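# Wind the cable around a held reel's hub

## Task

With one gripper holding the reel, pin the cable under one of that gripper's fingers at a point close to one cable end. Then wrap the cable round the reel's hub for more than one complete turn, keeping it within roughly one cable thickness of the hub for almost the whole turn. Any cable that doubles back in the opposite direction between the flanges reduces the counted turn. Declare it finished only while that gripper keeps the reel steady and lifted above the table, the other arm's moving parts are away from the reel and the cable, and the other arm is not pressing hard against the holding arm.

## Robot and tools

Robot: two arms, left_arm and right_arm, each with a two-finger gripper and a wrist camera. Their bases sit in the scene frame at left_arm (-0.019, +0.332, 0) m and right_arm (+0.025, -0.277, 0) m, each yawed a little (quat_wxyz (+1.000, 0, 0, +0.011)). Cameras: cam_high, cam_low (fixed, on a stand behind the arms), cam_left_wrist and cam_right_wrist, all 672x504. Calibration matrices are supplied but can be a few mm or degrees off.

Frames: the scene frame has its origin at table height halfway between the nominal bases, +x pointing out over the table, +z up, and left_arm on the +y side. Arm names do not match image left/right. Everything reported about a hand (end_effector_position in metres, end_effector_quat_wxyz, Hand target, velocities) is in that arm's own base frame; fixed cameras and the table use the scene frame. A gripper's fingers point along its own +z and open and close along its y. The reported position is the point between the pads, about 1 cm behind the tips, and may be off by a few cm.

Row format (used by execute_actions and move): 14 numbers, each in [-1, 1]. First left_arm: dx, dy, dz, rx, ry, rz, opening; then right_arm in the same order. Both arms always appear, even if one stays still. dx to rz are offsets, not poses: they are measured from that arm's Hand target as it was when the action or move began, along that arm's base axes, with rotation taken about the Hand target's position; rx, ry, rz form a single rotation vector. Scale: 1.0 equals 0.6 m or 180 degrees, so 0.05 is 3 cm or 9 degrees. A translation longer than 1.0 gets shortened. Orientation is clipped each step to at most 40 degrees from the measured one. Opening is absolute, not an offset: +1 fully open (0.094 m), -1 closed. Six zeros re-command the current Hand target, and sending an offset again moves the arm further. To hold a gripper's opening, repeat its current value, since 0 means half open.

execute_actions: actions is a list of actions; each action is a list of up to 15 rows, one row per 1/30 s step; if fewer rows are given, the last row is held for the remaining steps. Every row in an action counts from that action's starting Hand target, not from the previous row. An empty list returns state plus images. cameras: names, ["all"], or [].

move: target is one row or a list of up to 15 rows; every row is an offset from the same starting Hand targets. The grippers travel in straight lines that finish together, with no obstacle avoidance, and stop after 10 s at most. speed: m/s, 0.002 to 2.9, default 0.25; turning is limited to twice that in rad/s. blend: corner-rounding distance in m for lists (0 = stop at each). opening_speed: how fast the opening changes, per second on the -1..1 scale, 0.2 or more; use it for gentle closing. grip_force: newtons per pad, 10 to 50; it stays set, and lower values close slowly. blocking=false returns early while the motion continues. Keep paths away from an arm's own base, since passing near it can flip the shoulder.

wait: seconds from 0 to 10; the arms hold their commands. stop: brakes a running move. zoom_image: camera plus region [x0, y0, x1, y1] in pixels, at most 504 wide and 504 high, taken from the latest images. finished_scene: scene = the current scene number; it cannot be undone.

Results: per arm, end_effector_position and quat, Hand target (the base for the next offsets), Tool commands, grip_measured (measured opening on the -1..1 scale, reading a little wide when empty and narrower than a squeezed part), grip_effort_nm (gripper motor effort, negative = closing; not a pad force), Joint positions (the last value is the opening in m), Joint velocities ("within noise" = at rest), Joint torques (include gravity, have offsets, and wrap at ±28 N m on joints 1-3), and motor temperatures. A move adds a line: done, off_target, moving, held or fault, plus limits such as paced (pose clipped) or held (steps withheld). Grippers often settle a few cm short of their target because of friction or load; send the missing amount as a further offset. Joint ranges (rad): waist -2.618 to 3.054, shoulder 0 to 3.142, elbow 0 to 3.142 (straight at 2.901), wrist pitch ±1.571, wrist yaw ±1.571, wrist roll ±2.094.

Gripping: a full squeeze gives about 50-64 N per pad. Force rises about 1 N per 0.001 below the first-touch reading, then jumps to the limit near 20 N. To release, command an opening well above grip_measured.

Avoid: any contact between the arms (the clearance check does not protect the grippers or wrist cameras from each other, and a grip on the other arm's fingers counts as a press); dropping objects or letting anything leave the table; fast or hard contact with the table or fixtures; loading a wrist-camera cable; and long pushes against unreachable poses or stretched-out holds, which heat motors (MOTOR HOT at 75 °C, a fold-away fault at 90 °C). To end a push, command the target back past the gripper. Loose objects may occasionally be nudged by outside disturbances.

Each tool is called after "Request:" by a JSON object that holds its "op" and its "data", one argument or row to a line.

## Session

Request:
{"op": "execute_actions", "data": {
  "actions": []
}}

Scene clock: 0.00 s.
left_arm: end_effector_position=(+0.2075, +0.0326, +0.2730) grip_measured=+1.000 grip_effort_nm=n/a end_effector_quat_wxyz=(+0.548, -0.047, +0.833, -0.063) | right_arm: end_effector_position=(+0.1808, +0.1173, +0.2480) grip_measured=+1.000 grip_effort_nm=n/a end_effector_quat_wxyz=(+0.619, -0.134, +0.756, +0.164)
Joint positions: left_arm=[0.774 0.498 0.83 -0.896 0.748 0.235 0.094] | right_arm=[1.112 0.191 0.481 -0.519 0.664 0.226 0.094]
Joint velocities: within noise
Joint torques (N m): no reading
Motor temperatures (°C): left_arm=[23 24 40 32 22 23 26] | right_arm=[26 24 36 29 22 24 23]
Heat: left arm: 40 °C; right arm: 36 °C.
Hand target: left_arm +0.2058, +0.0298, +0.2737; +0.548, -0.046, +0.833, -0.066 | right_arm +0.1803, +0.1155, +0.2493; +0.620, -0.133, +0.756, +0.164
Tool commands: left_gripper/opening=+1.0 right_gripper/opening=+1.0

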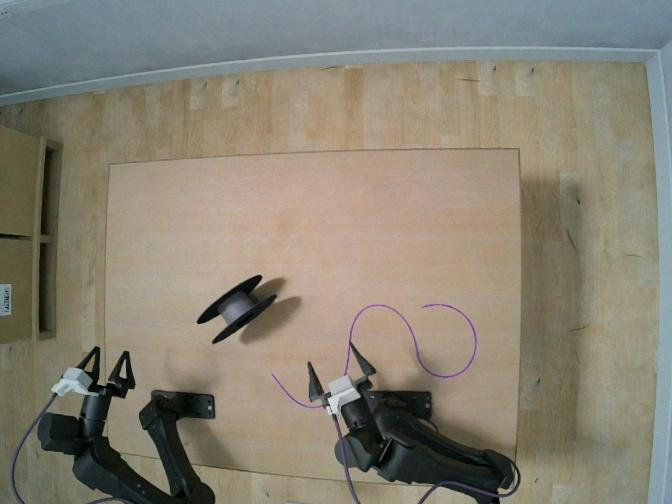

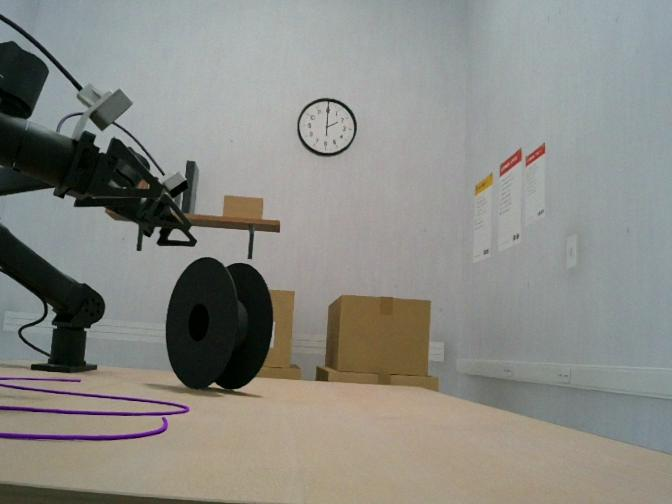

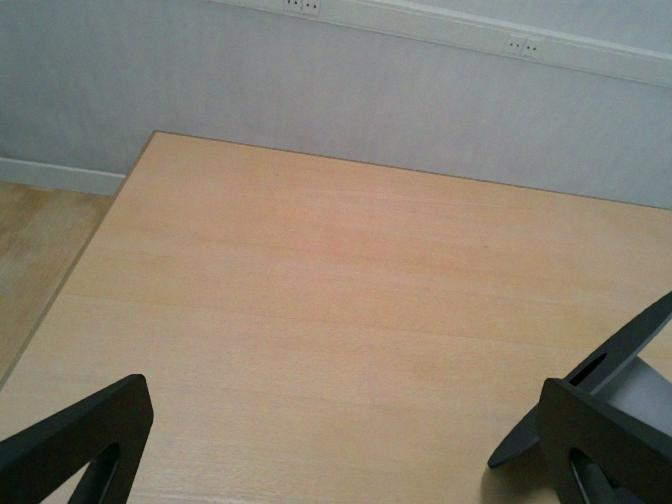

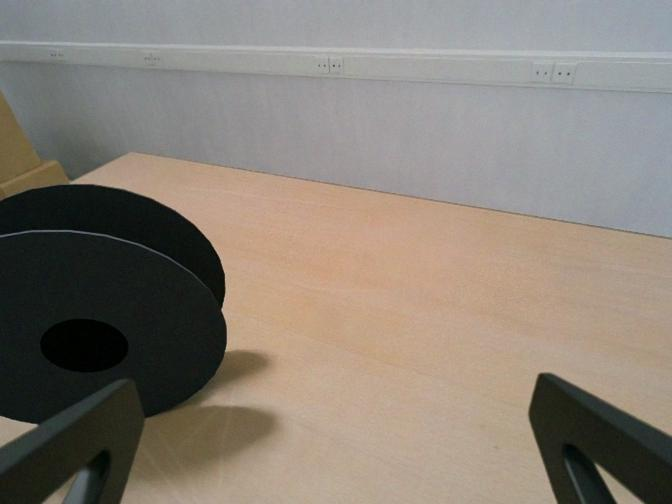

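Request:
{"op": "zoom_image", "data": {
  "camera": "cam_high",
  "region": [180, 250, 320, 370]
}}

Request:
{"op": "zoom_image", "data": {
  "camera": "cam_high",
  "region": [260, 280, 500, 460]
}}

Request:
{"op": "zoom_image", "data": {
  "camera": "cam_low",
  "region": [0, 60, 300, 460]
}}

Scaled by 3.600 from the camera's 672x504 image, which has a finer 960x720 frame.

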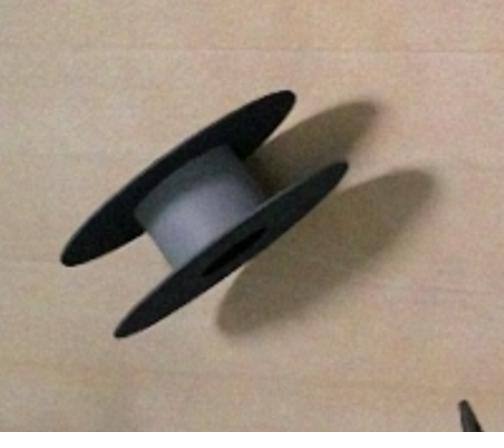

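Scaled by 2.100 from the camera's 672x504 image, which has a finer 960x720 frame.

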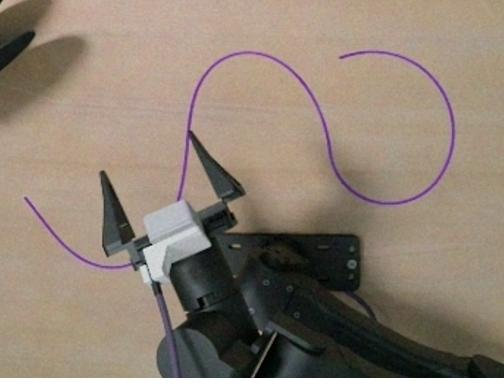

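Scaled by 1.260 from the camera's 672x504 image, which has a finer 960x720 frame.

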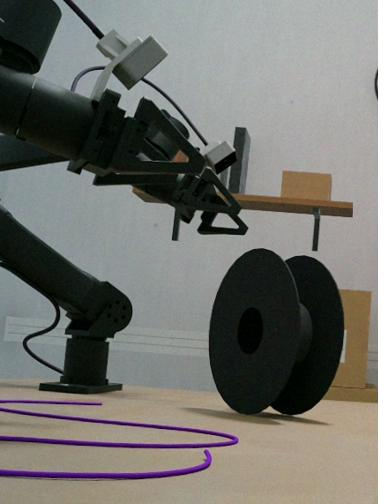

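Request:
{"op": "move", "data": {
  "target": [0,0,0,0,0,0,1,0.103,-0.481,-0.215,0.404,0.383,-0.631,0],
  "cameras": ["all"]
}}

Scene clock: 17.07 s.
left_arm: end_effector_position=(+0.2075, +0.0326, +0.2730) grip_measured=+1.000 grip_effort_nm=-0.02 end_effector_quat_wxyz=(+0.548, -0.047, +0.833, -0.063) | right_arm: end_effector_position=(+0.2425, -0.1710, +0.1184) grip_measured=+0.002 grip_effort_nm=-0.13 end_effector_quat_wxyz=(+0.006, +0.873, +0.488, +0.003)
Joint positions: left_arm=[0.774 0.498 0.83 -0.896 0.748 0.235 0.094] | right_arm=[-0.617 1.653 1.363 -1.267 0 1.504 0.047]
Joint torques (N m): left_arm=[-0.09 1.61 7.88 1.6 0.35 0] | right_arm=[-0.55 -7.16 7.87 -0.04 0.01 0.14]
Heat: left arm: 41 °C; right arm: 36 °C.
Hand target: left_arm +0.2058, +0.0298, +0.2737; +0.548, -0.046, +0.833, -0.066 | right_arm +0.2421, -0.1729, +0.1203; +0.000, +0.877, +0.480, +0.000
Off the commanded pose: left_arm 0.003 m, 0 deg | right_arm 0.003 m, 1 deg.
move: done
camera_calibration:
cam_right_wrist: T_world_to_cam=[[-0.853872, 0.520172, -0.0179775, 0.298187], [0.458537, 0.768143, 0.446879, 0.00428991], [0.246263, 0.373334, -0.894414, 0.198561], [0, 0, 0, 1]] pos_world=[0.203748, -0.232534, 0.18104]

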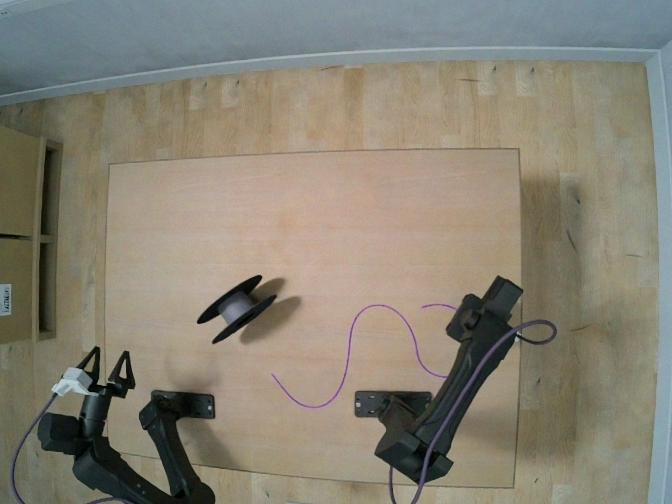

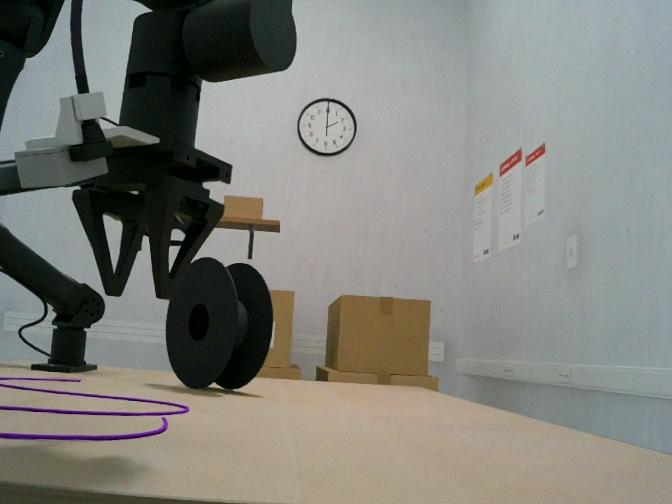

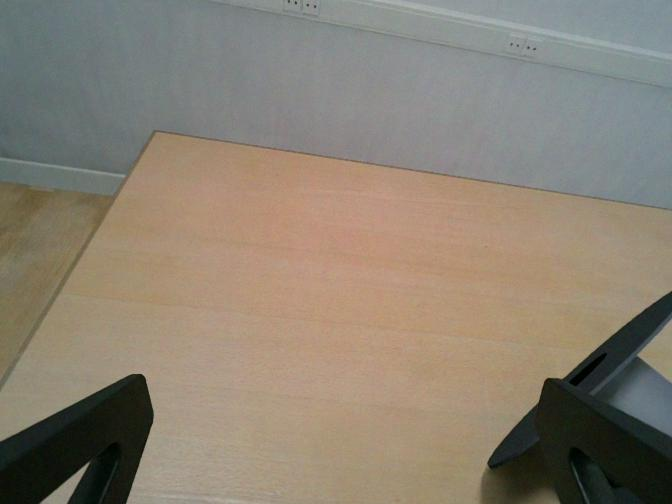

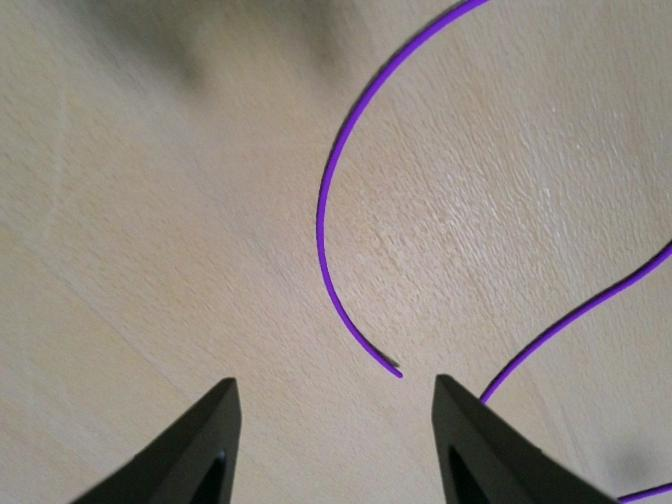

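Request:
{"op": "move", "data": {
  "target": [0,0,0,0,0,0,1,0.035,0.035,-0.09,0,0,0.194,0],
  "cameras": ["cam_right_wrist","cam_low"]
}}

Scene clock: 20.27 s.
left_arm: end_effector_position=(+0.2075, +0.0326, +0.2730) grip_measured=+1.000 grip_effort_nm=-0.02 end_effector_quat_wxyz=(+0.548, -0.047, +0.833, -0.063) | right_arm: end_effector_position=(+0.2628, -0.1546, +0.0733) grip_measured=+0.002 grip_effort_nm=-0.13 end_effector_quat_wxyz=(+0.007, +0.697, +0.717, +0.002)
Joint positions: left_arm=[0.774 0.498 0.83 -0.896 0.748 0.235 0.094] | right_arm=[-0.535 1.706 1.24 -1.09 0 1.009 0.047]
Joint torques (N m): left_arm=[0.03 1.62 7.9 1.6 0.33 0] | right_arm=[0.58 -7.42 4.85 0.33 0.01 -0.01]
Heat: left arm: 41 °C; right arm: 36 °C.
Hand target: left_arm +0.2058, +0.0298, +0.2737; +0.548, -0.046, +0.833, -0.066 | right_arm +0.2630, -0.1520, +0.0663; +0.000, +0.693, +0.721, +0.000
Off the commanded pose: left_arm 0.003 m, 0 deg | right_arm 0.008 m, 1 deg.
move: done
camera_calibration:
cam_right_wrist: T_world_to_cam=[[-0.999371, -0.0308257, -0.0175134, 0.259162], [-0.0353896, 0.89699, 0.440633, 0.152744], [0.00212653, 0.440976, -0.897517, 0.221954], [0, 0, 0, 1]] pos_world=[0.263933, -0.226897, 0.136442]
Images, in order (width x height): cam_low 672x504, cam_right_wrist 672x504.

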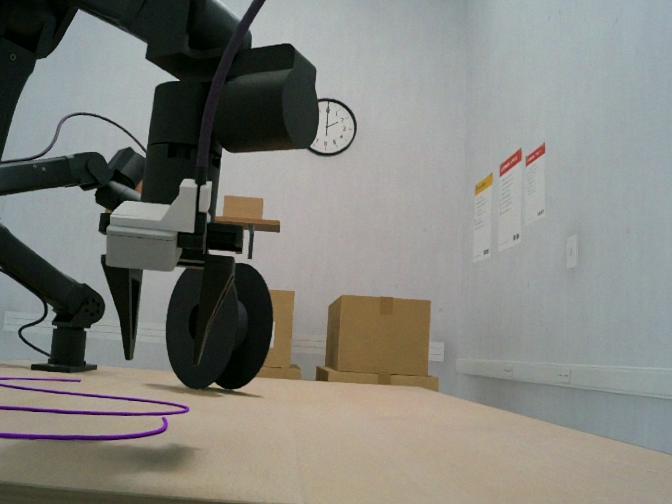

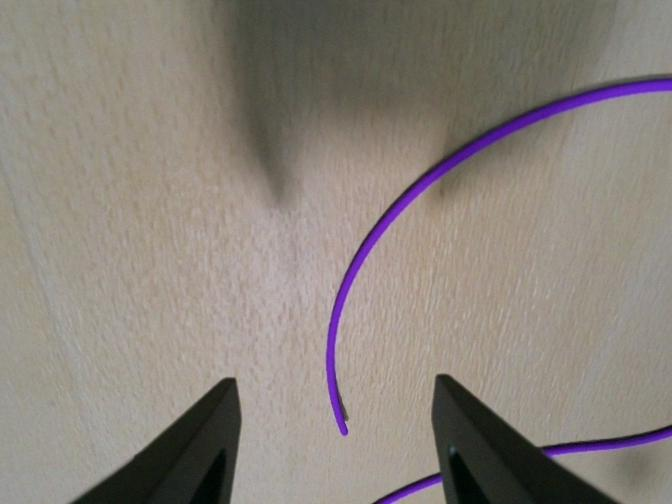

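Request:
{"op": "move", "data": {
  "target": [
    [0,0,0,0,0,0,1,-0.008,-0.002,-0.03,0,0,-0.160,0],
    [0,0,0,0,0,0,1,-0.008,-0.002,-0.09,0,0,-0.160,0]
  ],
  "cameras": ["cam_right_wrist","cam_low"],
  "speed": 0.1
}}

Scene clock: 25.03 s.
left_arm: end_effector_position=(+0.2075, +0.0326, +0.2730) grip_measured=+1.000 grip_effort_nm=-0.02 end_effector_quat_wxyz=(+0.548, -0.047, +0.833, -0.063) | right_arm: end_effector_position=(+0.2621, -0.1539, +0.0203) grip_measured=+0.002 grip_effort_nm=-0.12 end_effector_quat_wxyz=(+0.009, +0.846, +0.533, +0.005)
Joint positions: left_arm=[0.774 0.498 0.83 -0.896 0.748 0.235 0.094] | right_arm=[-0.535 1.763 1.084 -0.871 -0.001 1.483 0.047]
Joint torques (N m): left_arm=[-0.03 1.59 7.86 1.61 0.33 -0.03] | right_arm=[-0.34 -7.3 4.48 0.35 0.02 0.13]
Heat: left arm: 41 °C; right arm: 36 °C.
Hand target: left_arm +0.2058, +0.0298, +0.2737; +0.548, -0.046, +0.833, -0.066 | right_arm +0.2583, -0.1533, +0.0123; +0.001, +0.850, +0.527, +0.000
Off the commanded pose: left_arm 0.003 m, 0 deg | right_arm 0.009 m, 1 deg.
move: done
camera_calibration:
cam_right_wrist: T_world_to_cam=[[-0.902978, 0.428849, -0.0268337, 0.303262], [0.37292, 0.813175, 0.446852, 0.0554605], [0.213453, 0.393491, -0.894205, 0.111365], [0, 0, 0, 1]] pos_world=[0.229385, -0.218974, 0.0829381]
Images, in order (width x height): cam_low 672x504, cam_right_wrist 672x504.

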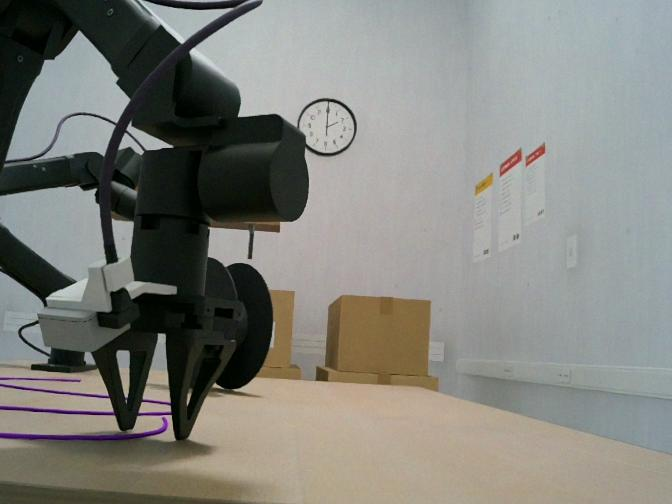

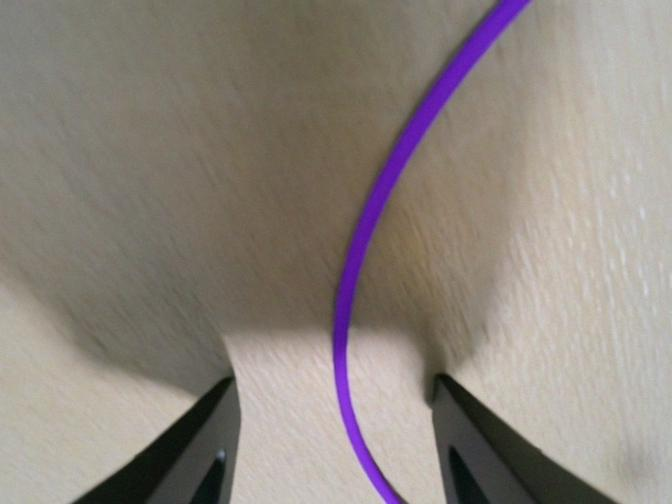

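Request:
{"op": "move", "data": {
  "target": [
    [0,0,0,0,0,0,1,0,0,-0.014,0,0,0,0],
    [0,0,0,0,0,0,1,0,0,-0.014,0,0,0,-1]
  ],
  "cameras": ["cam_right_wrist","cam_low"],
  "speed": 0.05,
  "opening_speed": 0.8
}}

Request:
{"op": "move", "data": {
  "target": [0,0,0,0,0,0,1,0,0,0.2,0,0,0,-1],
  "cameras": ["cam_right_wrist","cam_low","cam_high"],
  "speed": 0.15
}}

Scene clock: 27.67 s.
left_arm: end_effector_position=(+0.2075, +0.0326, +0.2730) grip_measured=+1.000 grip_effort_nm=-0.02 end_effector_quat_wxyz=(+0.548, -0.047, +0.833, -0.063) | right_arm: end_effector_position=(+0.2646, -0.1552, +0.0191) grip_measured=-0.959 grip_effort_nm=-0.99 end_effector_quat_wxyz=(+0.015, +0.846, +0.532, +0.009)
Joint positions: left_arm=[0.774 0.498 0.83 -0.896 0.748 0.235 0.094] | right_arm=[-0.535 1.763 1.079 -0.852 -0.002 1.484 0.002]
Joint torques (N m): left_arm=[-0.02 1.62 7.92 1.6 0.34 -0.02] | right_arm=[-0.34 -6.13 3.38 0.5 0.02 0.14]
Heat: left arm: 41 °C; right arm: 36 °C.
Hand target: left_arm +0.2058, +0.0298, +0.2737; +0.548, -0.046, +0.833, -0.066 | right_arm +0.2583, -0.1532, +0.0040; +0.000, +0.850, +0.527, +0.000
Off the commanded pose: left_arm 0.003 m, 0 deg | right_arm 0.017 m, 2 deg.
move: off_target (right_arm); target 2's new opening was sent with right_arm's hand 0.016 m and 2 deg from that target
camera_calibration:
cam_right_wrist: T_world_to_cam=[[-0.902234, 0.429334, -0.0405761, 0.306227], [0.368102, 0.815727, 0.446196, 0.0578243], [0.224666, 0.387637, -0.894015, 0.106387], [0, 0, 0, 1]] pos_world=[0.231102, -0.219882, 0.0817361]
Images, in order (width x height): cam_low 672x504, cam_right_wrist 672x504.

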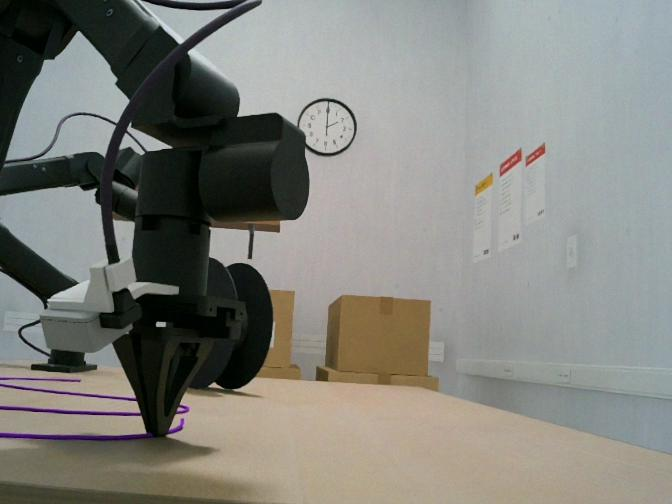

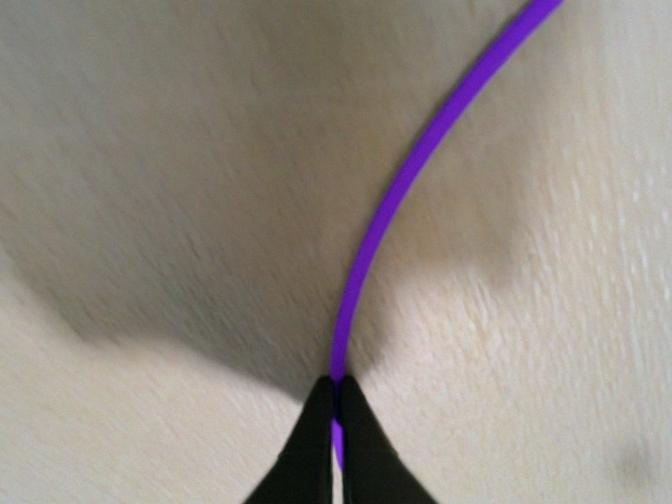

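Scene clock: 29.27 s.
left_arm: end_effector_position=(+0.2075, +0.0326, +0.2730) grip_measured=+1.000 grip_effort_nm=-0.02 end_effector_quat_wxyz=(+0.548, -0.047, +0.833, -0.063) | right_arm: end_effector_position=(+0.2593, -0.1521, +0.1137) grip_measured=-0.962 grip_effort_nm=-1.04 end_effector_quat_wxyz=(-0.008, +0.846, +0.532, -0.003)
Joint positions: left_arm=[0.774 0.498 0.83 -0.896 0.748 0.235 0.094] | right_arm=[-0.535 1.697 1.392 -1.282 -0.002 1.484 0.002]
Joint torques (N m): left_arm=[-0.06 1.65 7.88 1.61 0.32 -0.03] | right_arm=[-0.39 -10.48 7.45 -0.09 0.03 0.14]
Heat: left arm: 41 °C; right arm: 36 °C.
Hand target: left_arm +0.2058, +0.0298, +0.2737; +0.548, -0.046, +0.833, -0.066 | right_arm +0.2583, -0.1532, +0.1239; +0.000, +0.850, +0.527, +0.000
Off the commanded pose: left_arm 0.003 m, 0 deg | right_arm 0.010 m, 1 deg.
move: done
camera_calibration:
cam_right_wrist: T_world_to_cam=[[-0.902928, 0.429657, 0.010743, 0.298278], [0.387927, 0.803963, 0.450728, 0.00749214], [0.185021, 0.411143, -0.892597, 0.204712], [0, 0, 0, 1]] pos_world=[0.228542, -0.218346, 0.176144]
Images, in order (width x height): cam_high 672x504, cam_low 672x504, cam_right_wrist 672x504.

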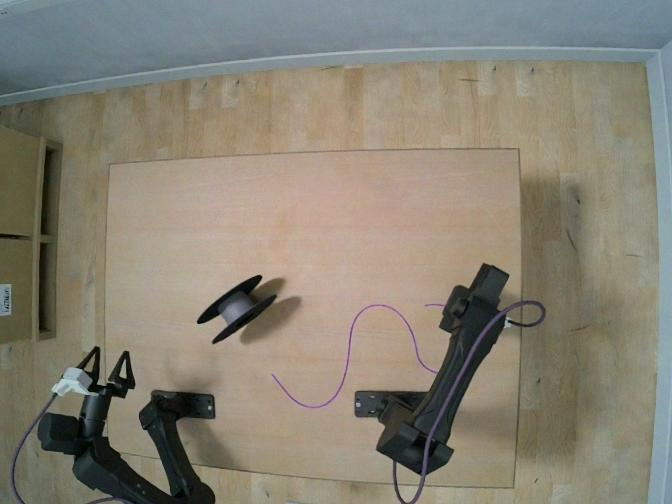

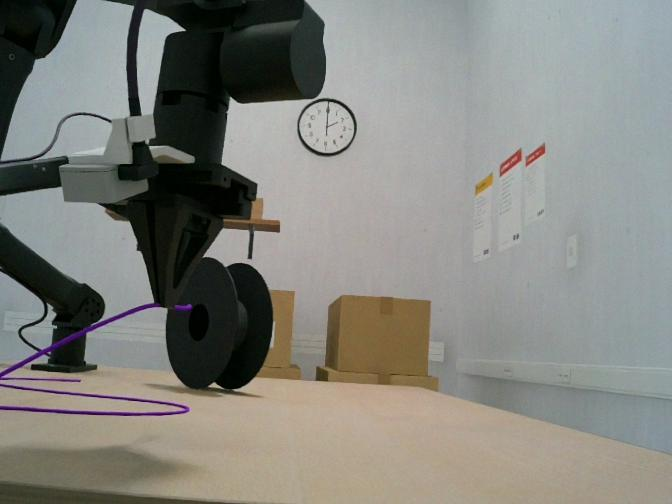

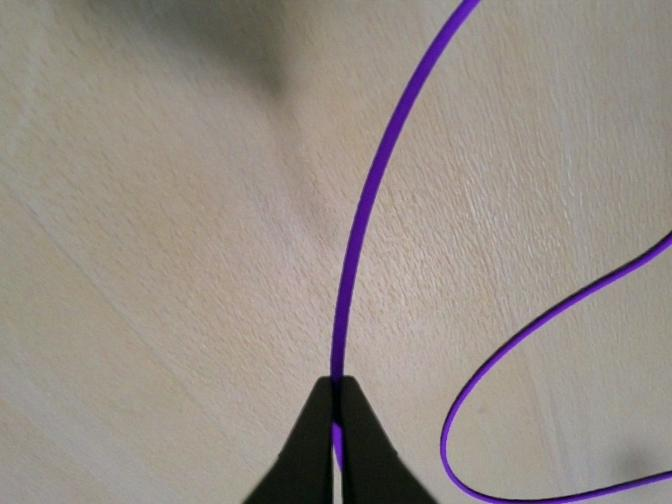

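Request:
{"op": "move", "data": {
  "target": [0.117,-0.365,-0.03,0.168,0.217,-0.307,0.0,0,0,0,0,0,0,-1],
  "cameras": ["all"]
}}

Scene clock: 35.47 s.
left_arm: end_effector_position=(+0.2751, -0.1861, +0.2529) grip_measured=+0.002 grip_effort_nm=-0.14 end_effector_quat_wxyz=(+0.156, +0.444, +0.879, -0.080) | right_arm: end_effector_position=(+0.2592, -0.1520, +0.1137) grip_measured=-0.962 grip_effort_nm=-1.05 end_effector_quat_wxyz=(-0.008, +0.846, +0.532, -0.003)
Joint positions: left_arm=[-0.521 1.583 1.777 -1.441 0.142 0.392 0.047] | right_arm=[-0.535 1.697 1.392 -1.283 -0.002 1.484 0.002]
Joint torques (N m): left_arm=[-0.57 -6.98 10.35 0.77 0.11 0.06] | right_arm=[-0.4 -10.51 7.51 -0.09 0.02 0.13]
Heat: left arm: 41 °C; right arm: 36 °C.
Hand target: left_arm +0.2760, -0.1892, +0.2556; +0.154, +0.451, +0.875, -0.080 | right_arm +0.2583, -0.1532, +0.1239; +0.000, +0.850, +0.527, +0.000
Off the commanded pose: left_arm 0.004 m, 1 deg | right_arm 0.010 m, 1 deg.
move: done
camera_calibration:
cam_left_wrist: T_world_to_cam=[[-0.79885, -0.601438, -0.0105682, 0.111605], [-0.600162, 0.795724, 0.0814197, 0.329471], [-0.0405596, 0.0713847, -0.996624, 0.36747], [0, 0, 0, 1]] pos_world=[0.301796, -0.221276, 0.340583]
cam_right_wrist: T_world_to_cam=[[-0.902904, 0.429697, 0.0111614, 0.298117], [0.388127, 0.803847, 0.450764, 0.00745342], [0.18472, 0.411329, -0.892573, 0.204836], [0, 0, 0, 1]] pos_world=[0.228441, -0.218346, 0.176144]

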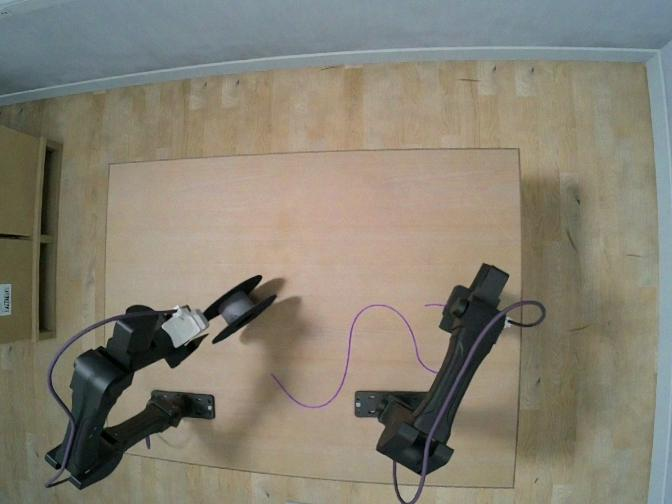

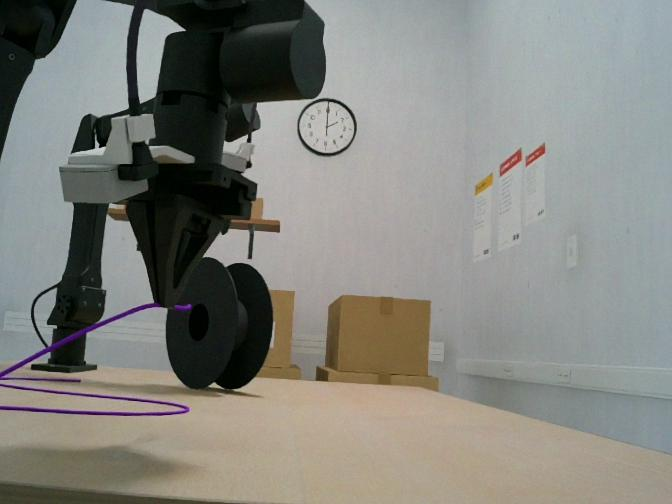

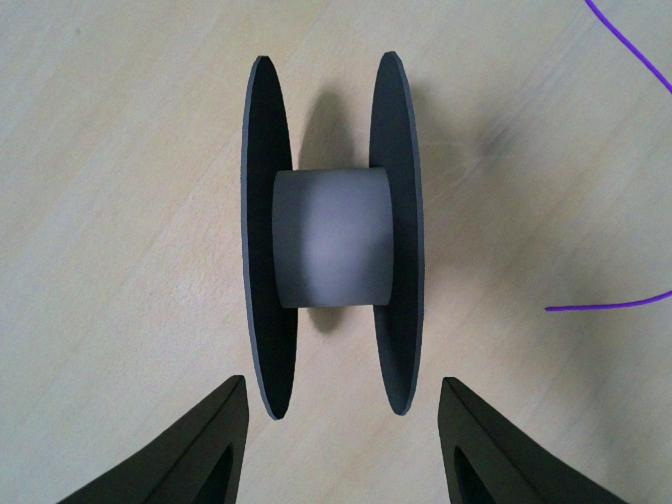

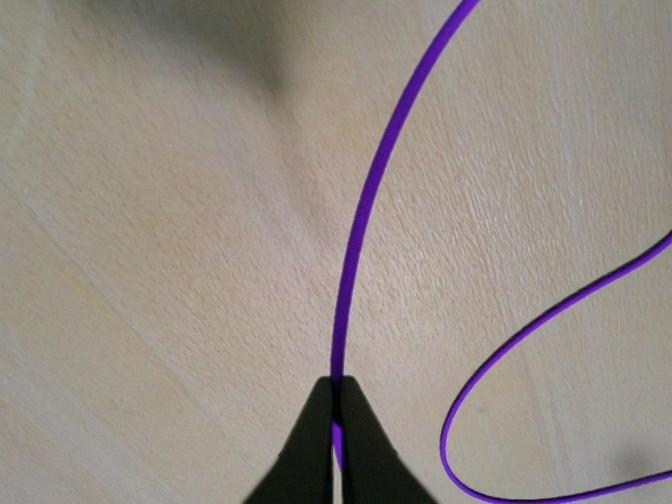

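Request:
{"op": "move", "data": {
  "target": [0.0175,0.063,0.0,0,0,0.016,0.0,0,0,0,0,0,0,-1],
  "cameras": ["all"]
}}

Scene clock: 38.30 s.
left_arm: end_effector_position=(+0.2917, -0.1519, +0.2519) grip_measured=+0.002 grip_effort_nm=-0.14 end_effector_quat_wxyz=(+0.156, +0.426, +0.888, -0.068) | right_arm: end_effector_position=(+0.2592, -0.1520, +0.1137) grip_measured=-0.962 grip_effort_nm=-1.05 end_effector_quat_wxyz=(-0.008, +0.846, +0.532, -0.003)
Joint positions: left_arm=[-0.402 1.583 1.777 -1.455 0.148 0.469 0.047] | right_arm=[-0.535 1.697 1.392 -1.283 -0.002 1.484 0.002]
Joint torques (N m): left_arm=[0.47 -9.52 7.66 0.72 0.34 0.07] | right_arm=[-0.35 -10.48 7.42 -0.08 0.01 0.12]
Heat: left arm: 41 °C; right arm: 37 °C.
Hand target: left_arm +0.2865, -0.1514, +0.2556; +0.156, +0.429, +0.886, -0.076 | right_arm +0.2583, -0.1532, +0.1239; +0.000, +0.850, +0.527, +0.000
Off the commanded pose: left_arm 0.006 m, 1 deg | right_arm 0.010 m, 1 deg.
move: done
camera_calibration:
cam_left_wrist: T_world_to_cam=[[-0.771356, -0.635886, -0.0256807, 0.135981], [-0.635244, 0.766887, 0.0913732, 0.315685], [-0.0384087, 0.0867948, -0.995486, 0.366285], [0, 0, 0, 1]] pos_world=[0.319495, -0.187418, 0.339278]
cam_right_wrist: T_world_to_cam=[[-0.902904, 0.429697, 0.0111614, 0.298117], [0.388127, 0.803847, 0.450764, 0.00745342], [0.18472, 0.411329, -0.892573, 0.204836], [0, 0, 0, 1]] pos_world=[0.228441, -0.218346, 0.176144]

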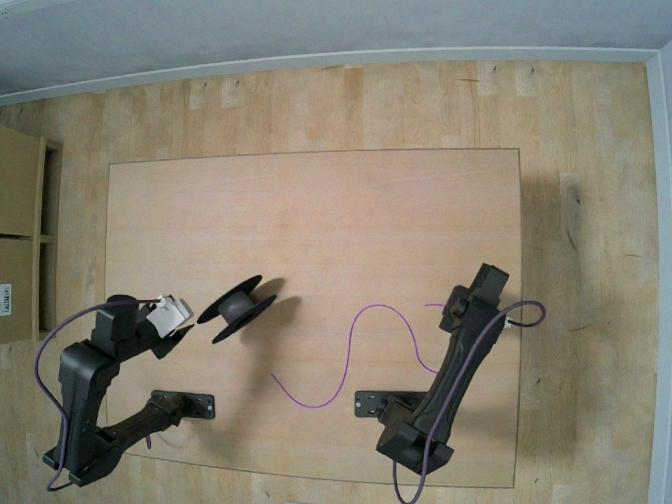

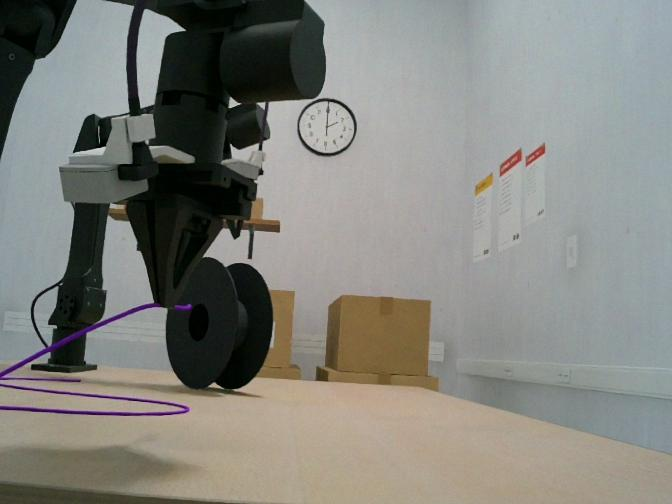

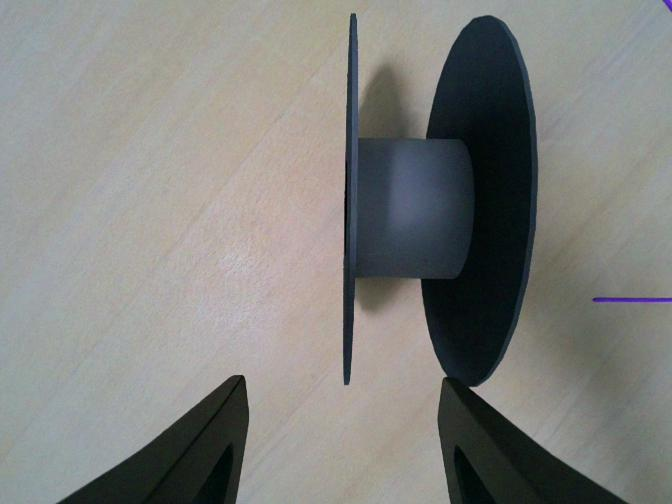

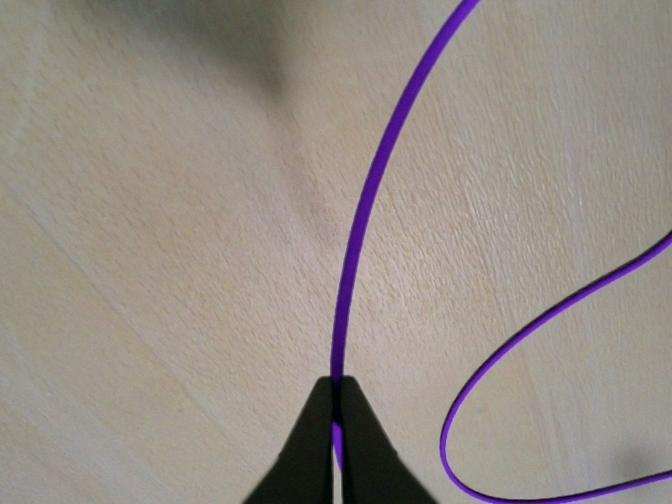

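Request:
{"op": "move", "data": {
  "target": [0.031,-0.037,-0.133,0,0,0,0.0,0,0,0,0,0,0,-1],
  "cameras": ["all"],
  "speed": 0.1
}}

Scene clock: 46.20 s.
left_arm: end_effector_position=(+0.3095, -0.1716, +0.1821) grip_measured=+0.002 grip_effort_nm=-0.14 end_effector_quat_wxyz=(+0.163, +0.429, +0.886, -0.072) | right_arm: end_effector_position=(+0.2592, -0.1520, +0.1137) grip_measured=-0.962 grip_effort_nm=-1.04 end_effector_quat_wxyz=(-0.008, +0.846, +0.532, -0.003)
Joint positions: left_arm=[-0.434 1.583 1.482 -1.142 0.148 0.443 0.047] | right_arm=[-0.535 1.697 1.392 -1.283 -0.002 1.484 0.002]
Joint torques (N m): left_arm=[-0.68 -9.47 5.96 1.03 0.17 -0.07] | right_arm=[-0.34 -10.47 7.45 -0.08 0.03 0.12]
Heat: left arm: 41 °C; right arm: 37 °C.
Hand target: left_arm +0.3052, -0.1735, +0.1758; +0.156, +0.429, +0.886, -0.076 | right_arm +0.2583, -0.1532, +0.1239; +0.000, +0.850, +0.527, +0.000
Off the commanded pose: left_arm 0.008 m, 1 deg | right_arm 0.010 m, 1 deg.
move: done
camera_calibration:
cam_left_wrist: T_world_to_cam=[[-0.775696, -0.630624, -0.0246851, 0.137473], [-0.63046, 0.772538, 0.0755293, 0.350756], [-0.0285603, 0.0741507, -0.996838, 0.294207], [0, 0, 0, 1]] pos_world=[0.336178, -0.206094, 0.270178]
cam_right_wrist: T_world_to_cam=[[-0.902904, 0.429697, 0.0111614, 0.298117], [0.388127, 0.803847, 0.450764, 0.00745342], [0.18472, 0.411329, -0.892573, 0.204836], [0, 0, 0, 1]] pos_world=[0.228441, -0.218346, 0.176144]

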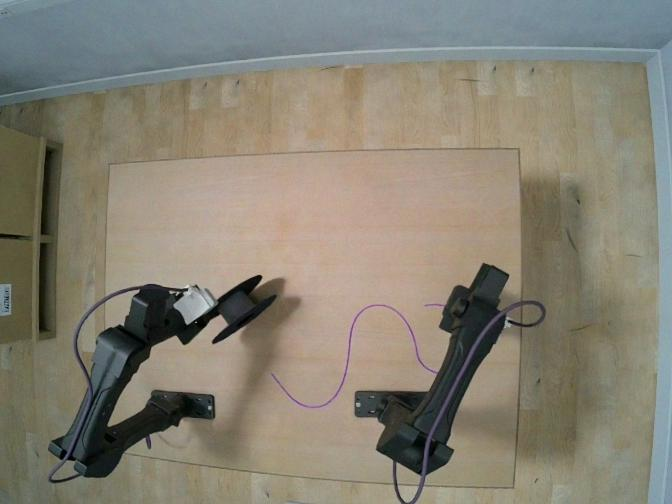

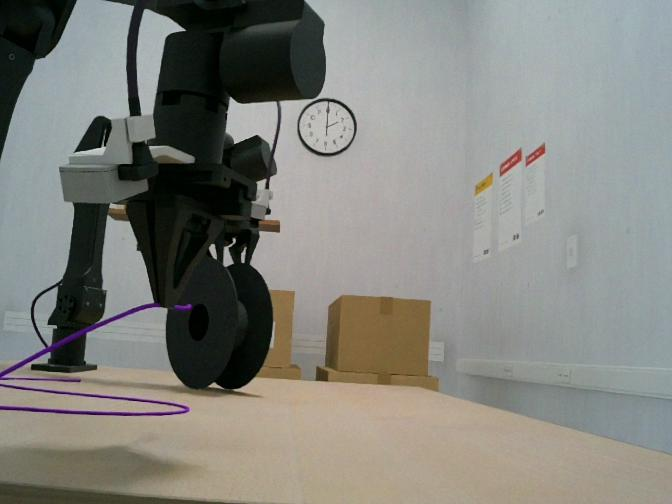

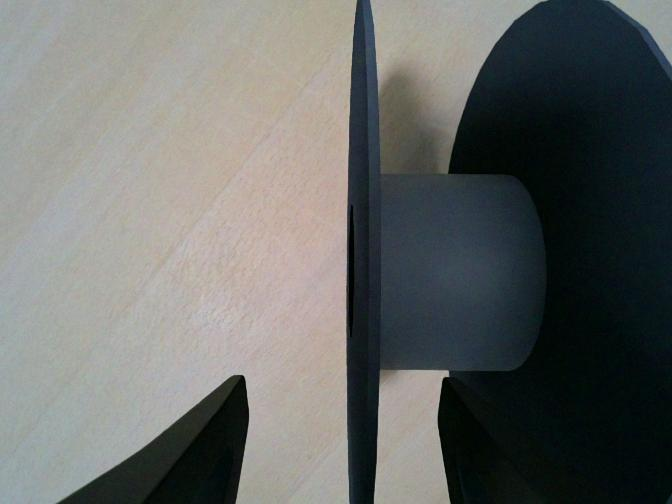

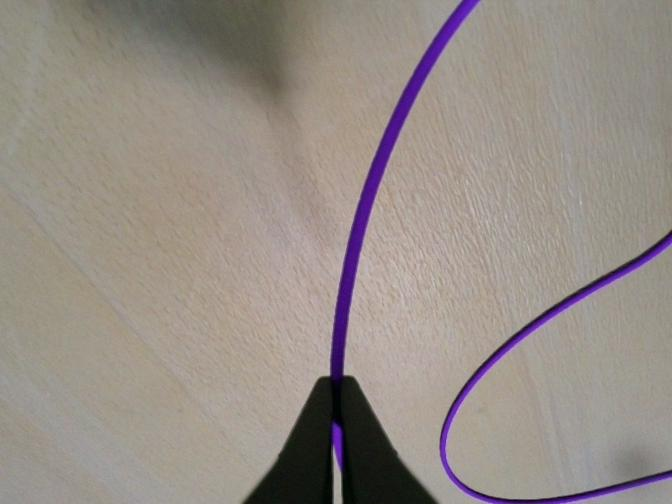

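Request:
{"op": "move", "data": {
  "target": [0.000,-0.0095,-0.028,0,0,0,0.0,0,0,0,0,0,0,-1],
  "cameras": ["cam_left_wrist","cam_low"],
  "speed": 0.1
}}

Scene clock: 47.77 s.
left_arm: end_effector_position=(+0.3092, -0.1783, +0.1668) grip_measured=+0.002 grip_effort_nm=-0.14 end_effector_quat_wxyz=(+0.165, +0.429, +0.885, -0.075) | right_arm: end_effector_position=(+0.2592, -0.1520, +0.1137) grip_measured=-0.962 grip_effort_nm=-1.05 end_effector_quat_wxyz=(-0.008, +0.846, +0.532, -0.003)
Joint positions: left_arm=[-0.451 1.583 1.419 -1.073 0.148 0.426 0.047] | right_arm=[-0.535 1.697 1.392 -1.283 -0.002 1.484 0.002]
Joint torques (N m): left_arm=[-0.68 -9.24 5.96 1.03 0.12 -0.1] | right_arm=[-0.4 -10.48 7.49 -0.1 0.03 0.14]
Heat: left arm: 41 °C; right arm: 37 °C.
Hand target: left_arm +0.3051, -0.1793, +0.1591; +0.156, +0.429, +0.886, -0.076 | right_arm +0.2583, -0.1532, +0.1239; +0.000, +0.850, +0.527, +0.000
Off the commanded pose: left_arm 0.009 m, 1 deg | right_arm 0.010 m, 1 deg.
move: done
camera_calibration:
cam_left_wrist: T_world_to_cam=[[-0.776864, -0.629308, -0.021302, 0.132631], [-0.629066, 0.774196, 0.0699766, 0.357802], [-0.0275449, 0.0677627, -0.997321, 0.278036], [0, 0, 0, 1]] pos_world=[0.335776, -0.212383, 0.255079]
Images, in order (width x height): cam_low 672x504, cam_left_wrist 672x504.

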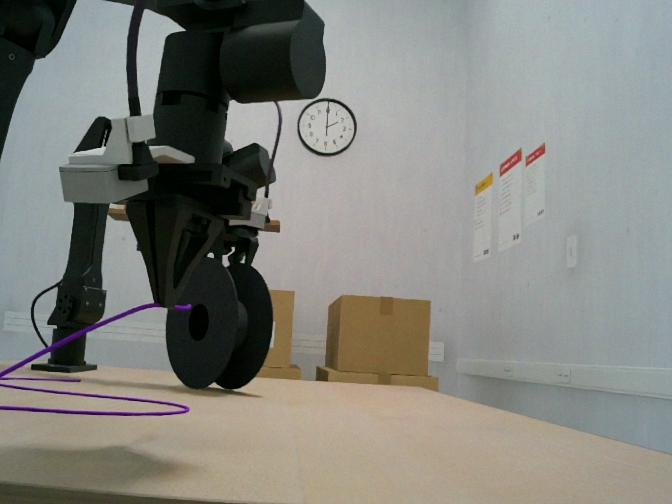

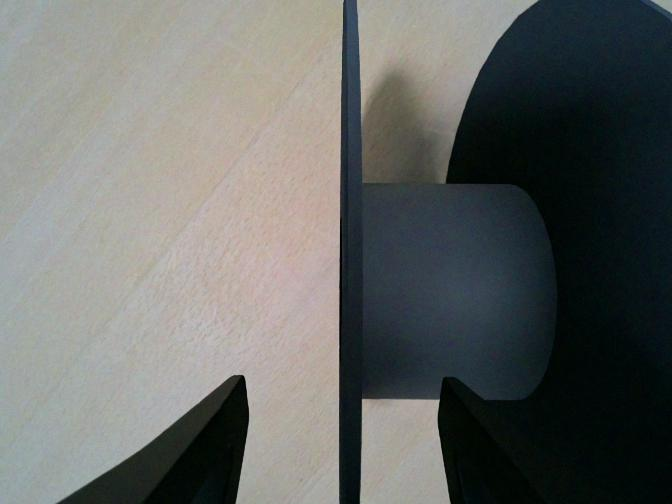

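Request:
{"op": "move", "data": {
  "target": [
    [0,0,0,0,0,0,0,0.17,0.50,0.27,-0.0815,-0.275,0.3875,-1],
    [0,0,0,0,0,0,0,0.2,0.738,0.177,-0.0815,-0.275,0.3875,-1]
  ],
  "cameras": ["all"],
  "speed": 0.2,
  "blend": [0.05,0]
}}

Scene clock: 54.57 s.
left_arm: end_effector_position=(+0.3093, -0.1784, +0.1669) grip_measured=+0.002 grip_effort_nm=-0.14 end_effector_quat_wxyz=(+0.165, +0.429, +0.885, -0.075) | right_arm: end_effector_position=(+0.3725, +0.2870, +0.2231) grip_measured=-0.962 grip_effort_nm=-1.05 end_effector_quat_wxyz=(+0.297, +0.322, +0.859, +0.267)
Joint positions: left_arm=[-0.451 1.583 1.419 -1.072 0.148 0.426 0.047] | right_arm=[0.76 1.662 1.479 -0.605 0.279 1.362 0.002]
Joint torques (N m): left_arm=[-0.69 -9.2 5.96 1.04 0.11 -0.07] | right_arm=[0.02 -8.66 9.25 1.82 0.3 0.1]
Heat: left arm: 41 °C; right arm: 37 °C.
Hand target: left_arm +0.3051, -0.1793, +0.1591; +0.156, +0.430, +0.886, -0.076 | right_arm +0.3783, +0.2896, +0.2303; +0.305, +0.327, +0.852, +0.272
Off the commanded pose: left_arm 0.009 m, 1 deg | right_arm 0.009 m, 2 deg.
move: done
camera_calibration:
cam_left_wrist: T_world_to_cam=[[-0.776863, -0.6293, -0.0215498, 0.132776], [-0.629084, 0.774211, 0.069648, 0.35795], [-0.0271454, 0.0676637, -0.997339, 0.277987], [0, 0, 0, 1]] pos_world=[0.335875, -0.212383, 0.255178]
cam_right_wrist: T_world_to_cam=[[-0.388559, -0.651594, -0.651496, 0.477155], [-0.858763, 0.512373, -0.000274456, 0.209995], [0.333988, 0.559374, -0.758652, -0.0270821], [0, 0, 0, 1]] pos_world=[0.374784, 0.218465, 0.290377]

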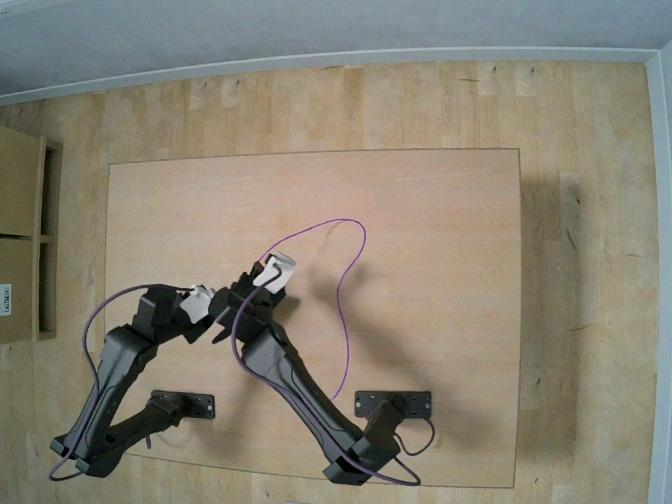

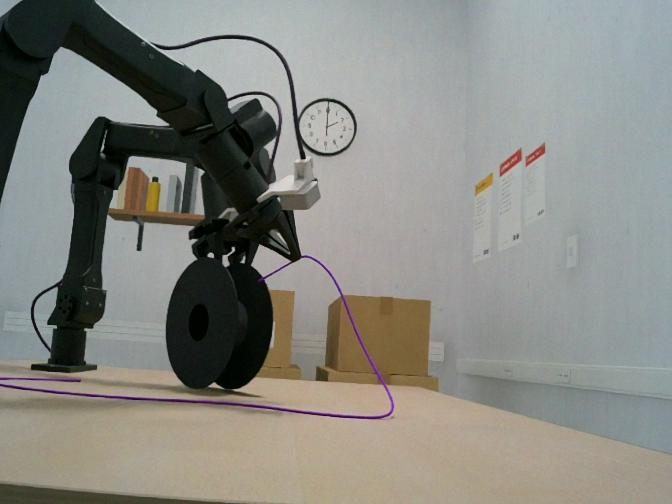

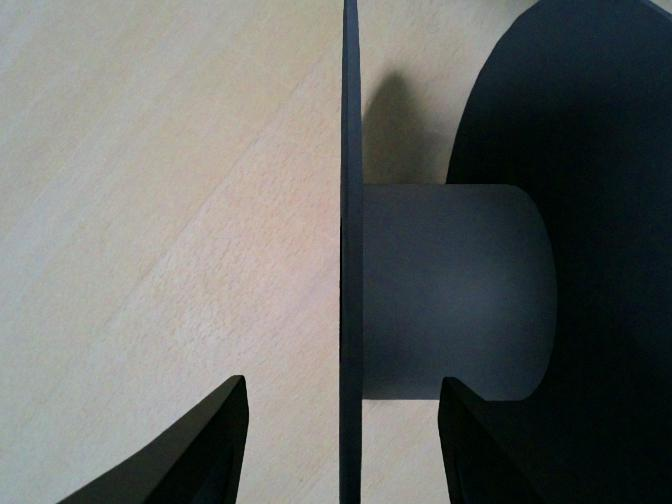

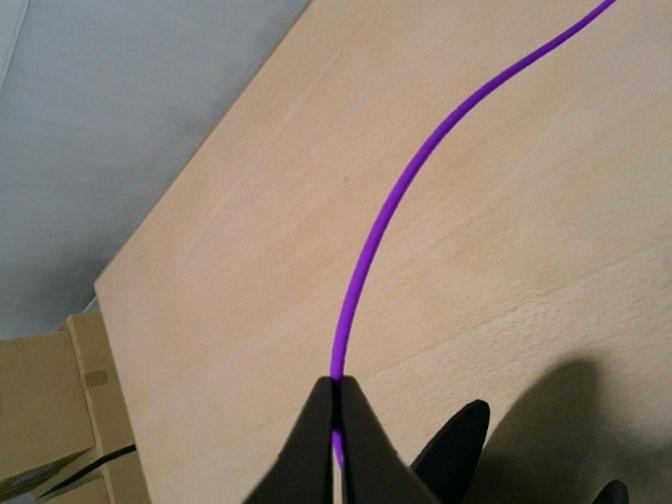

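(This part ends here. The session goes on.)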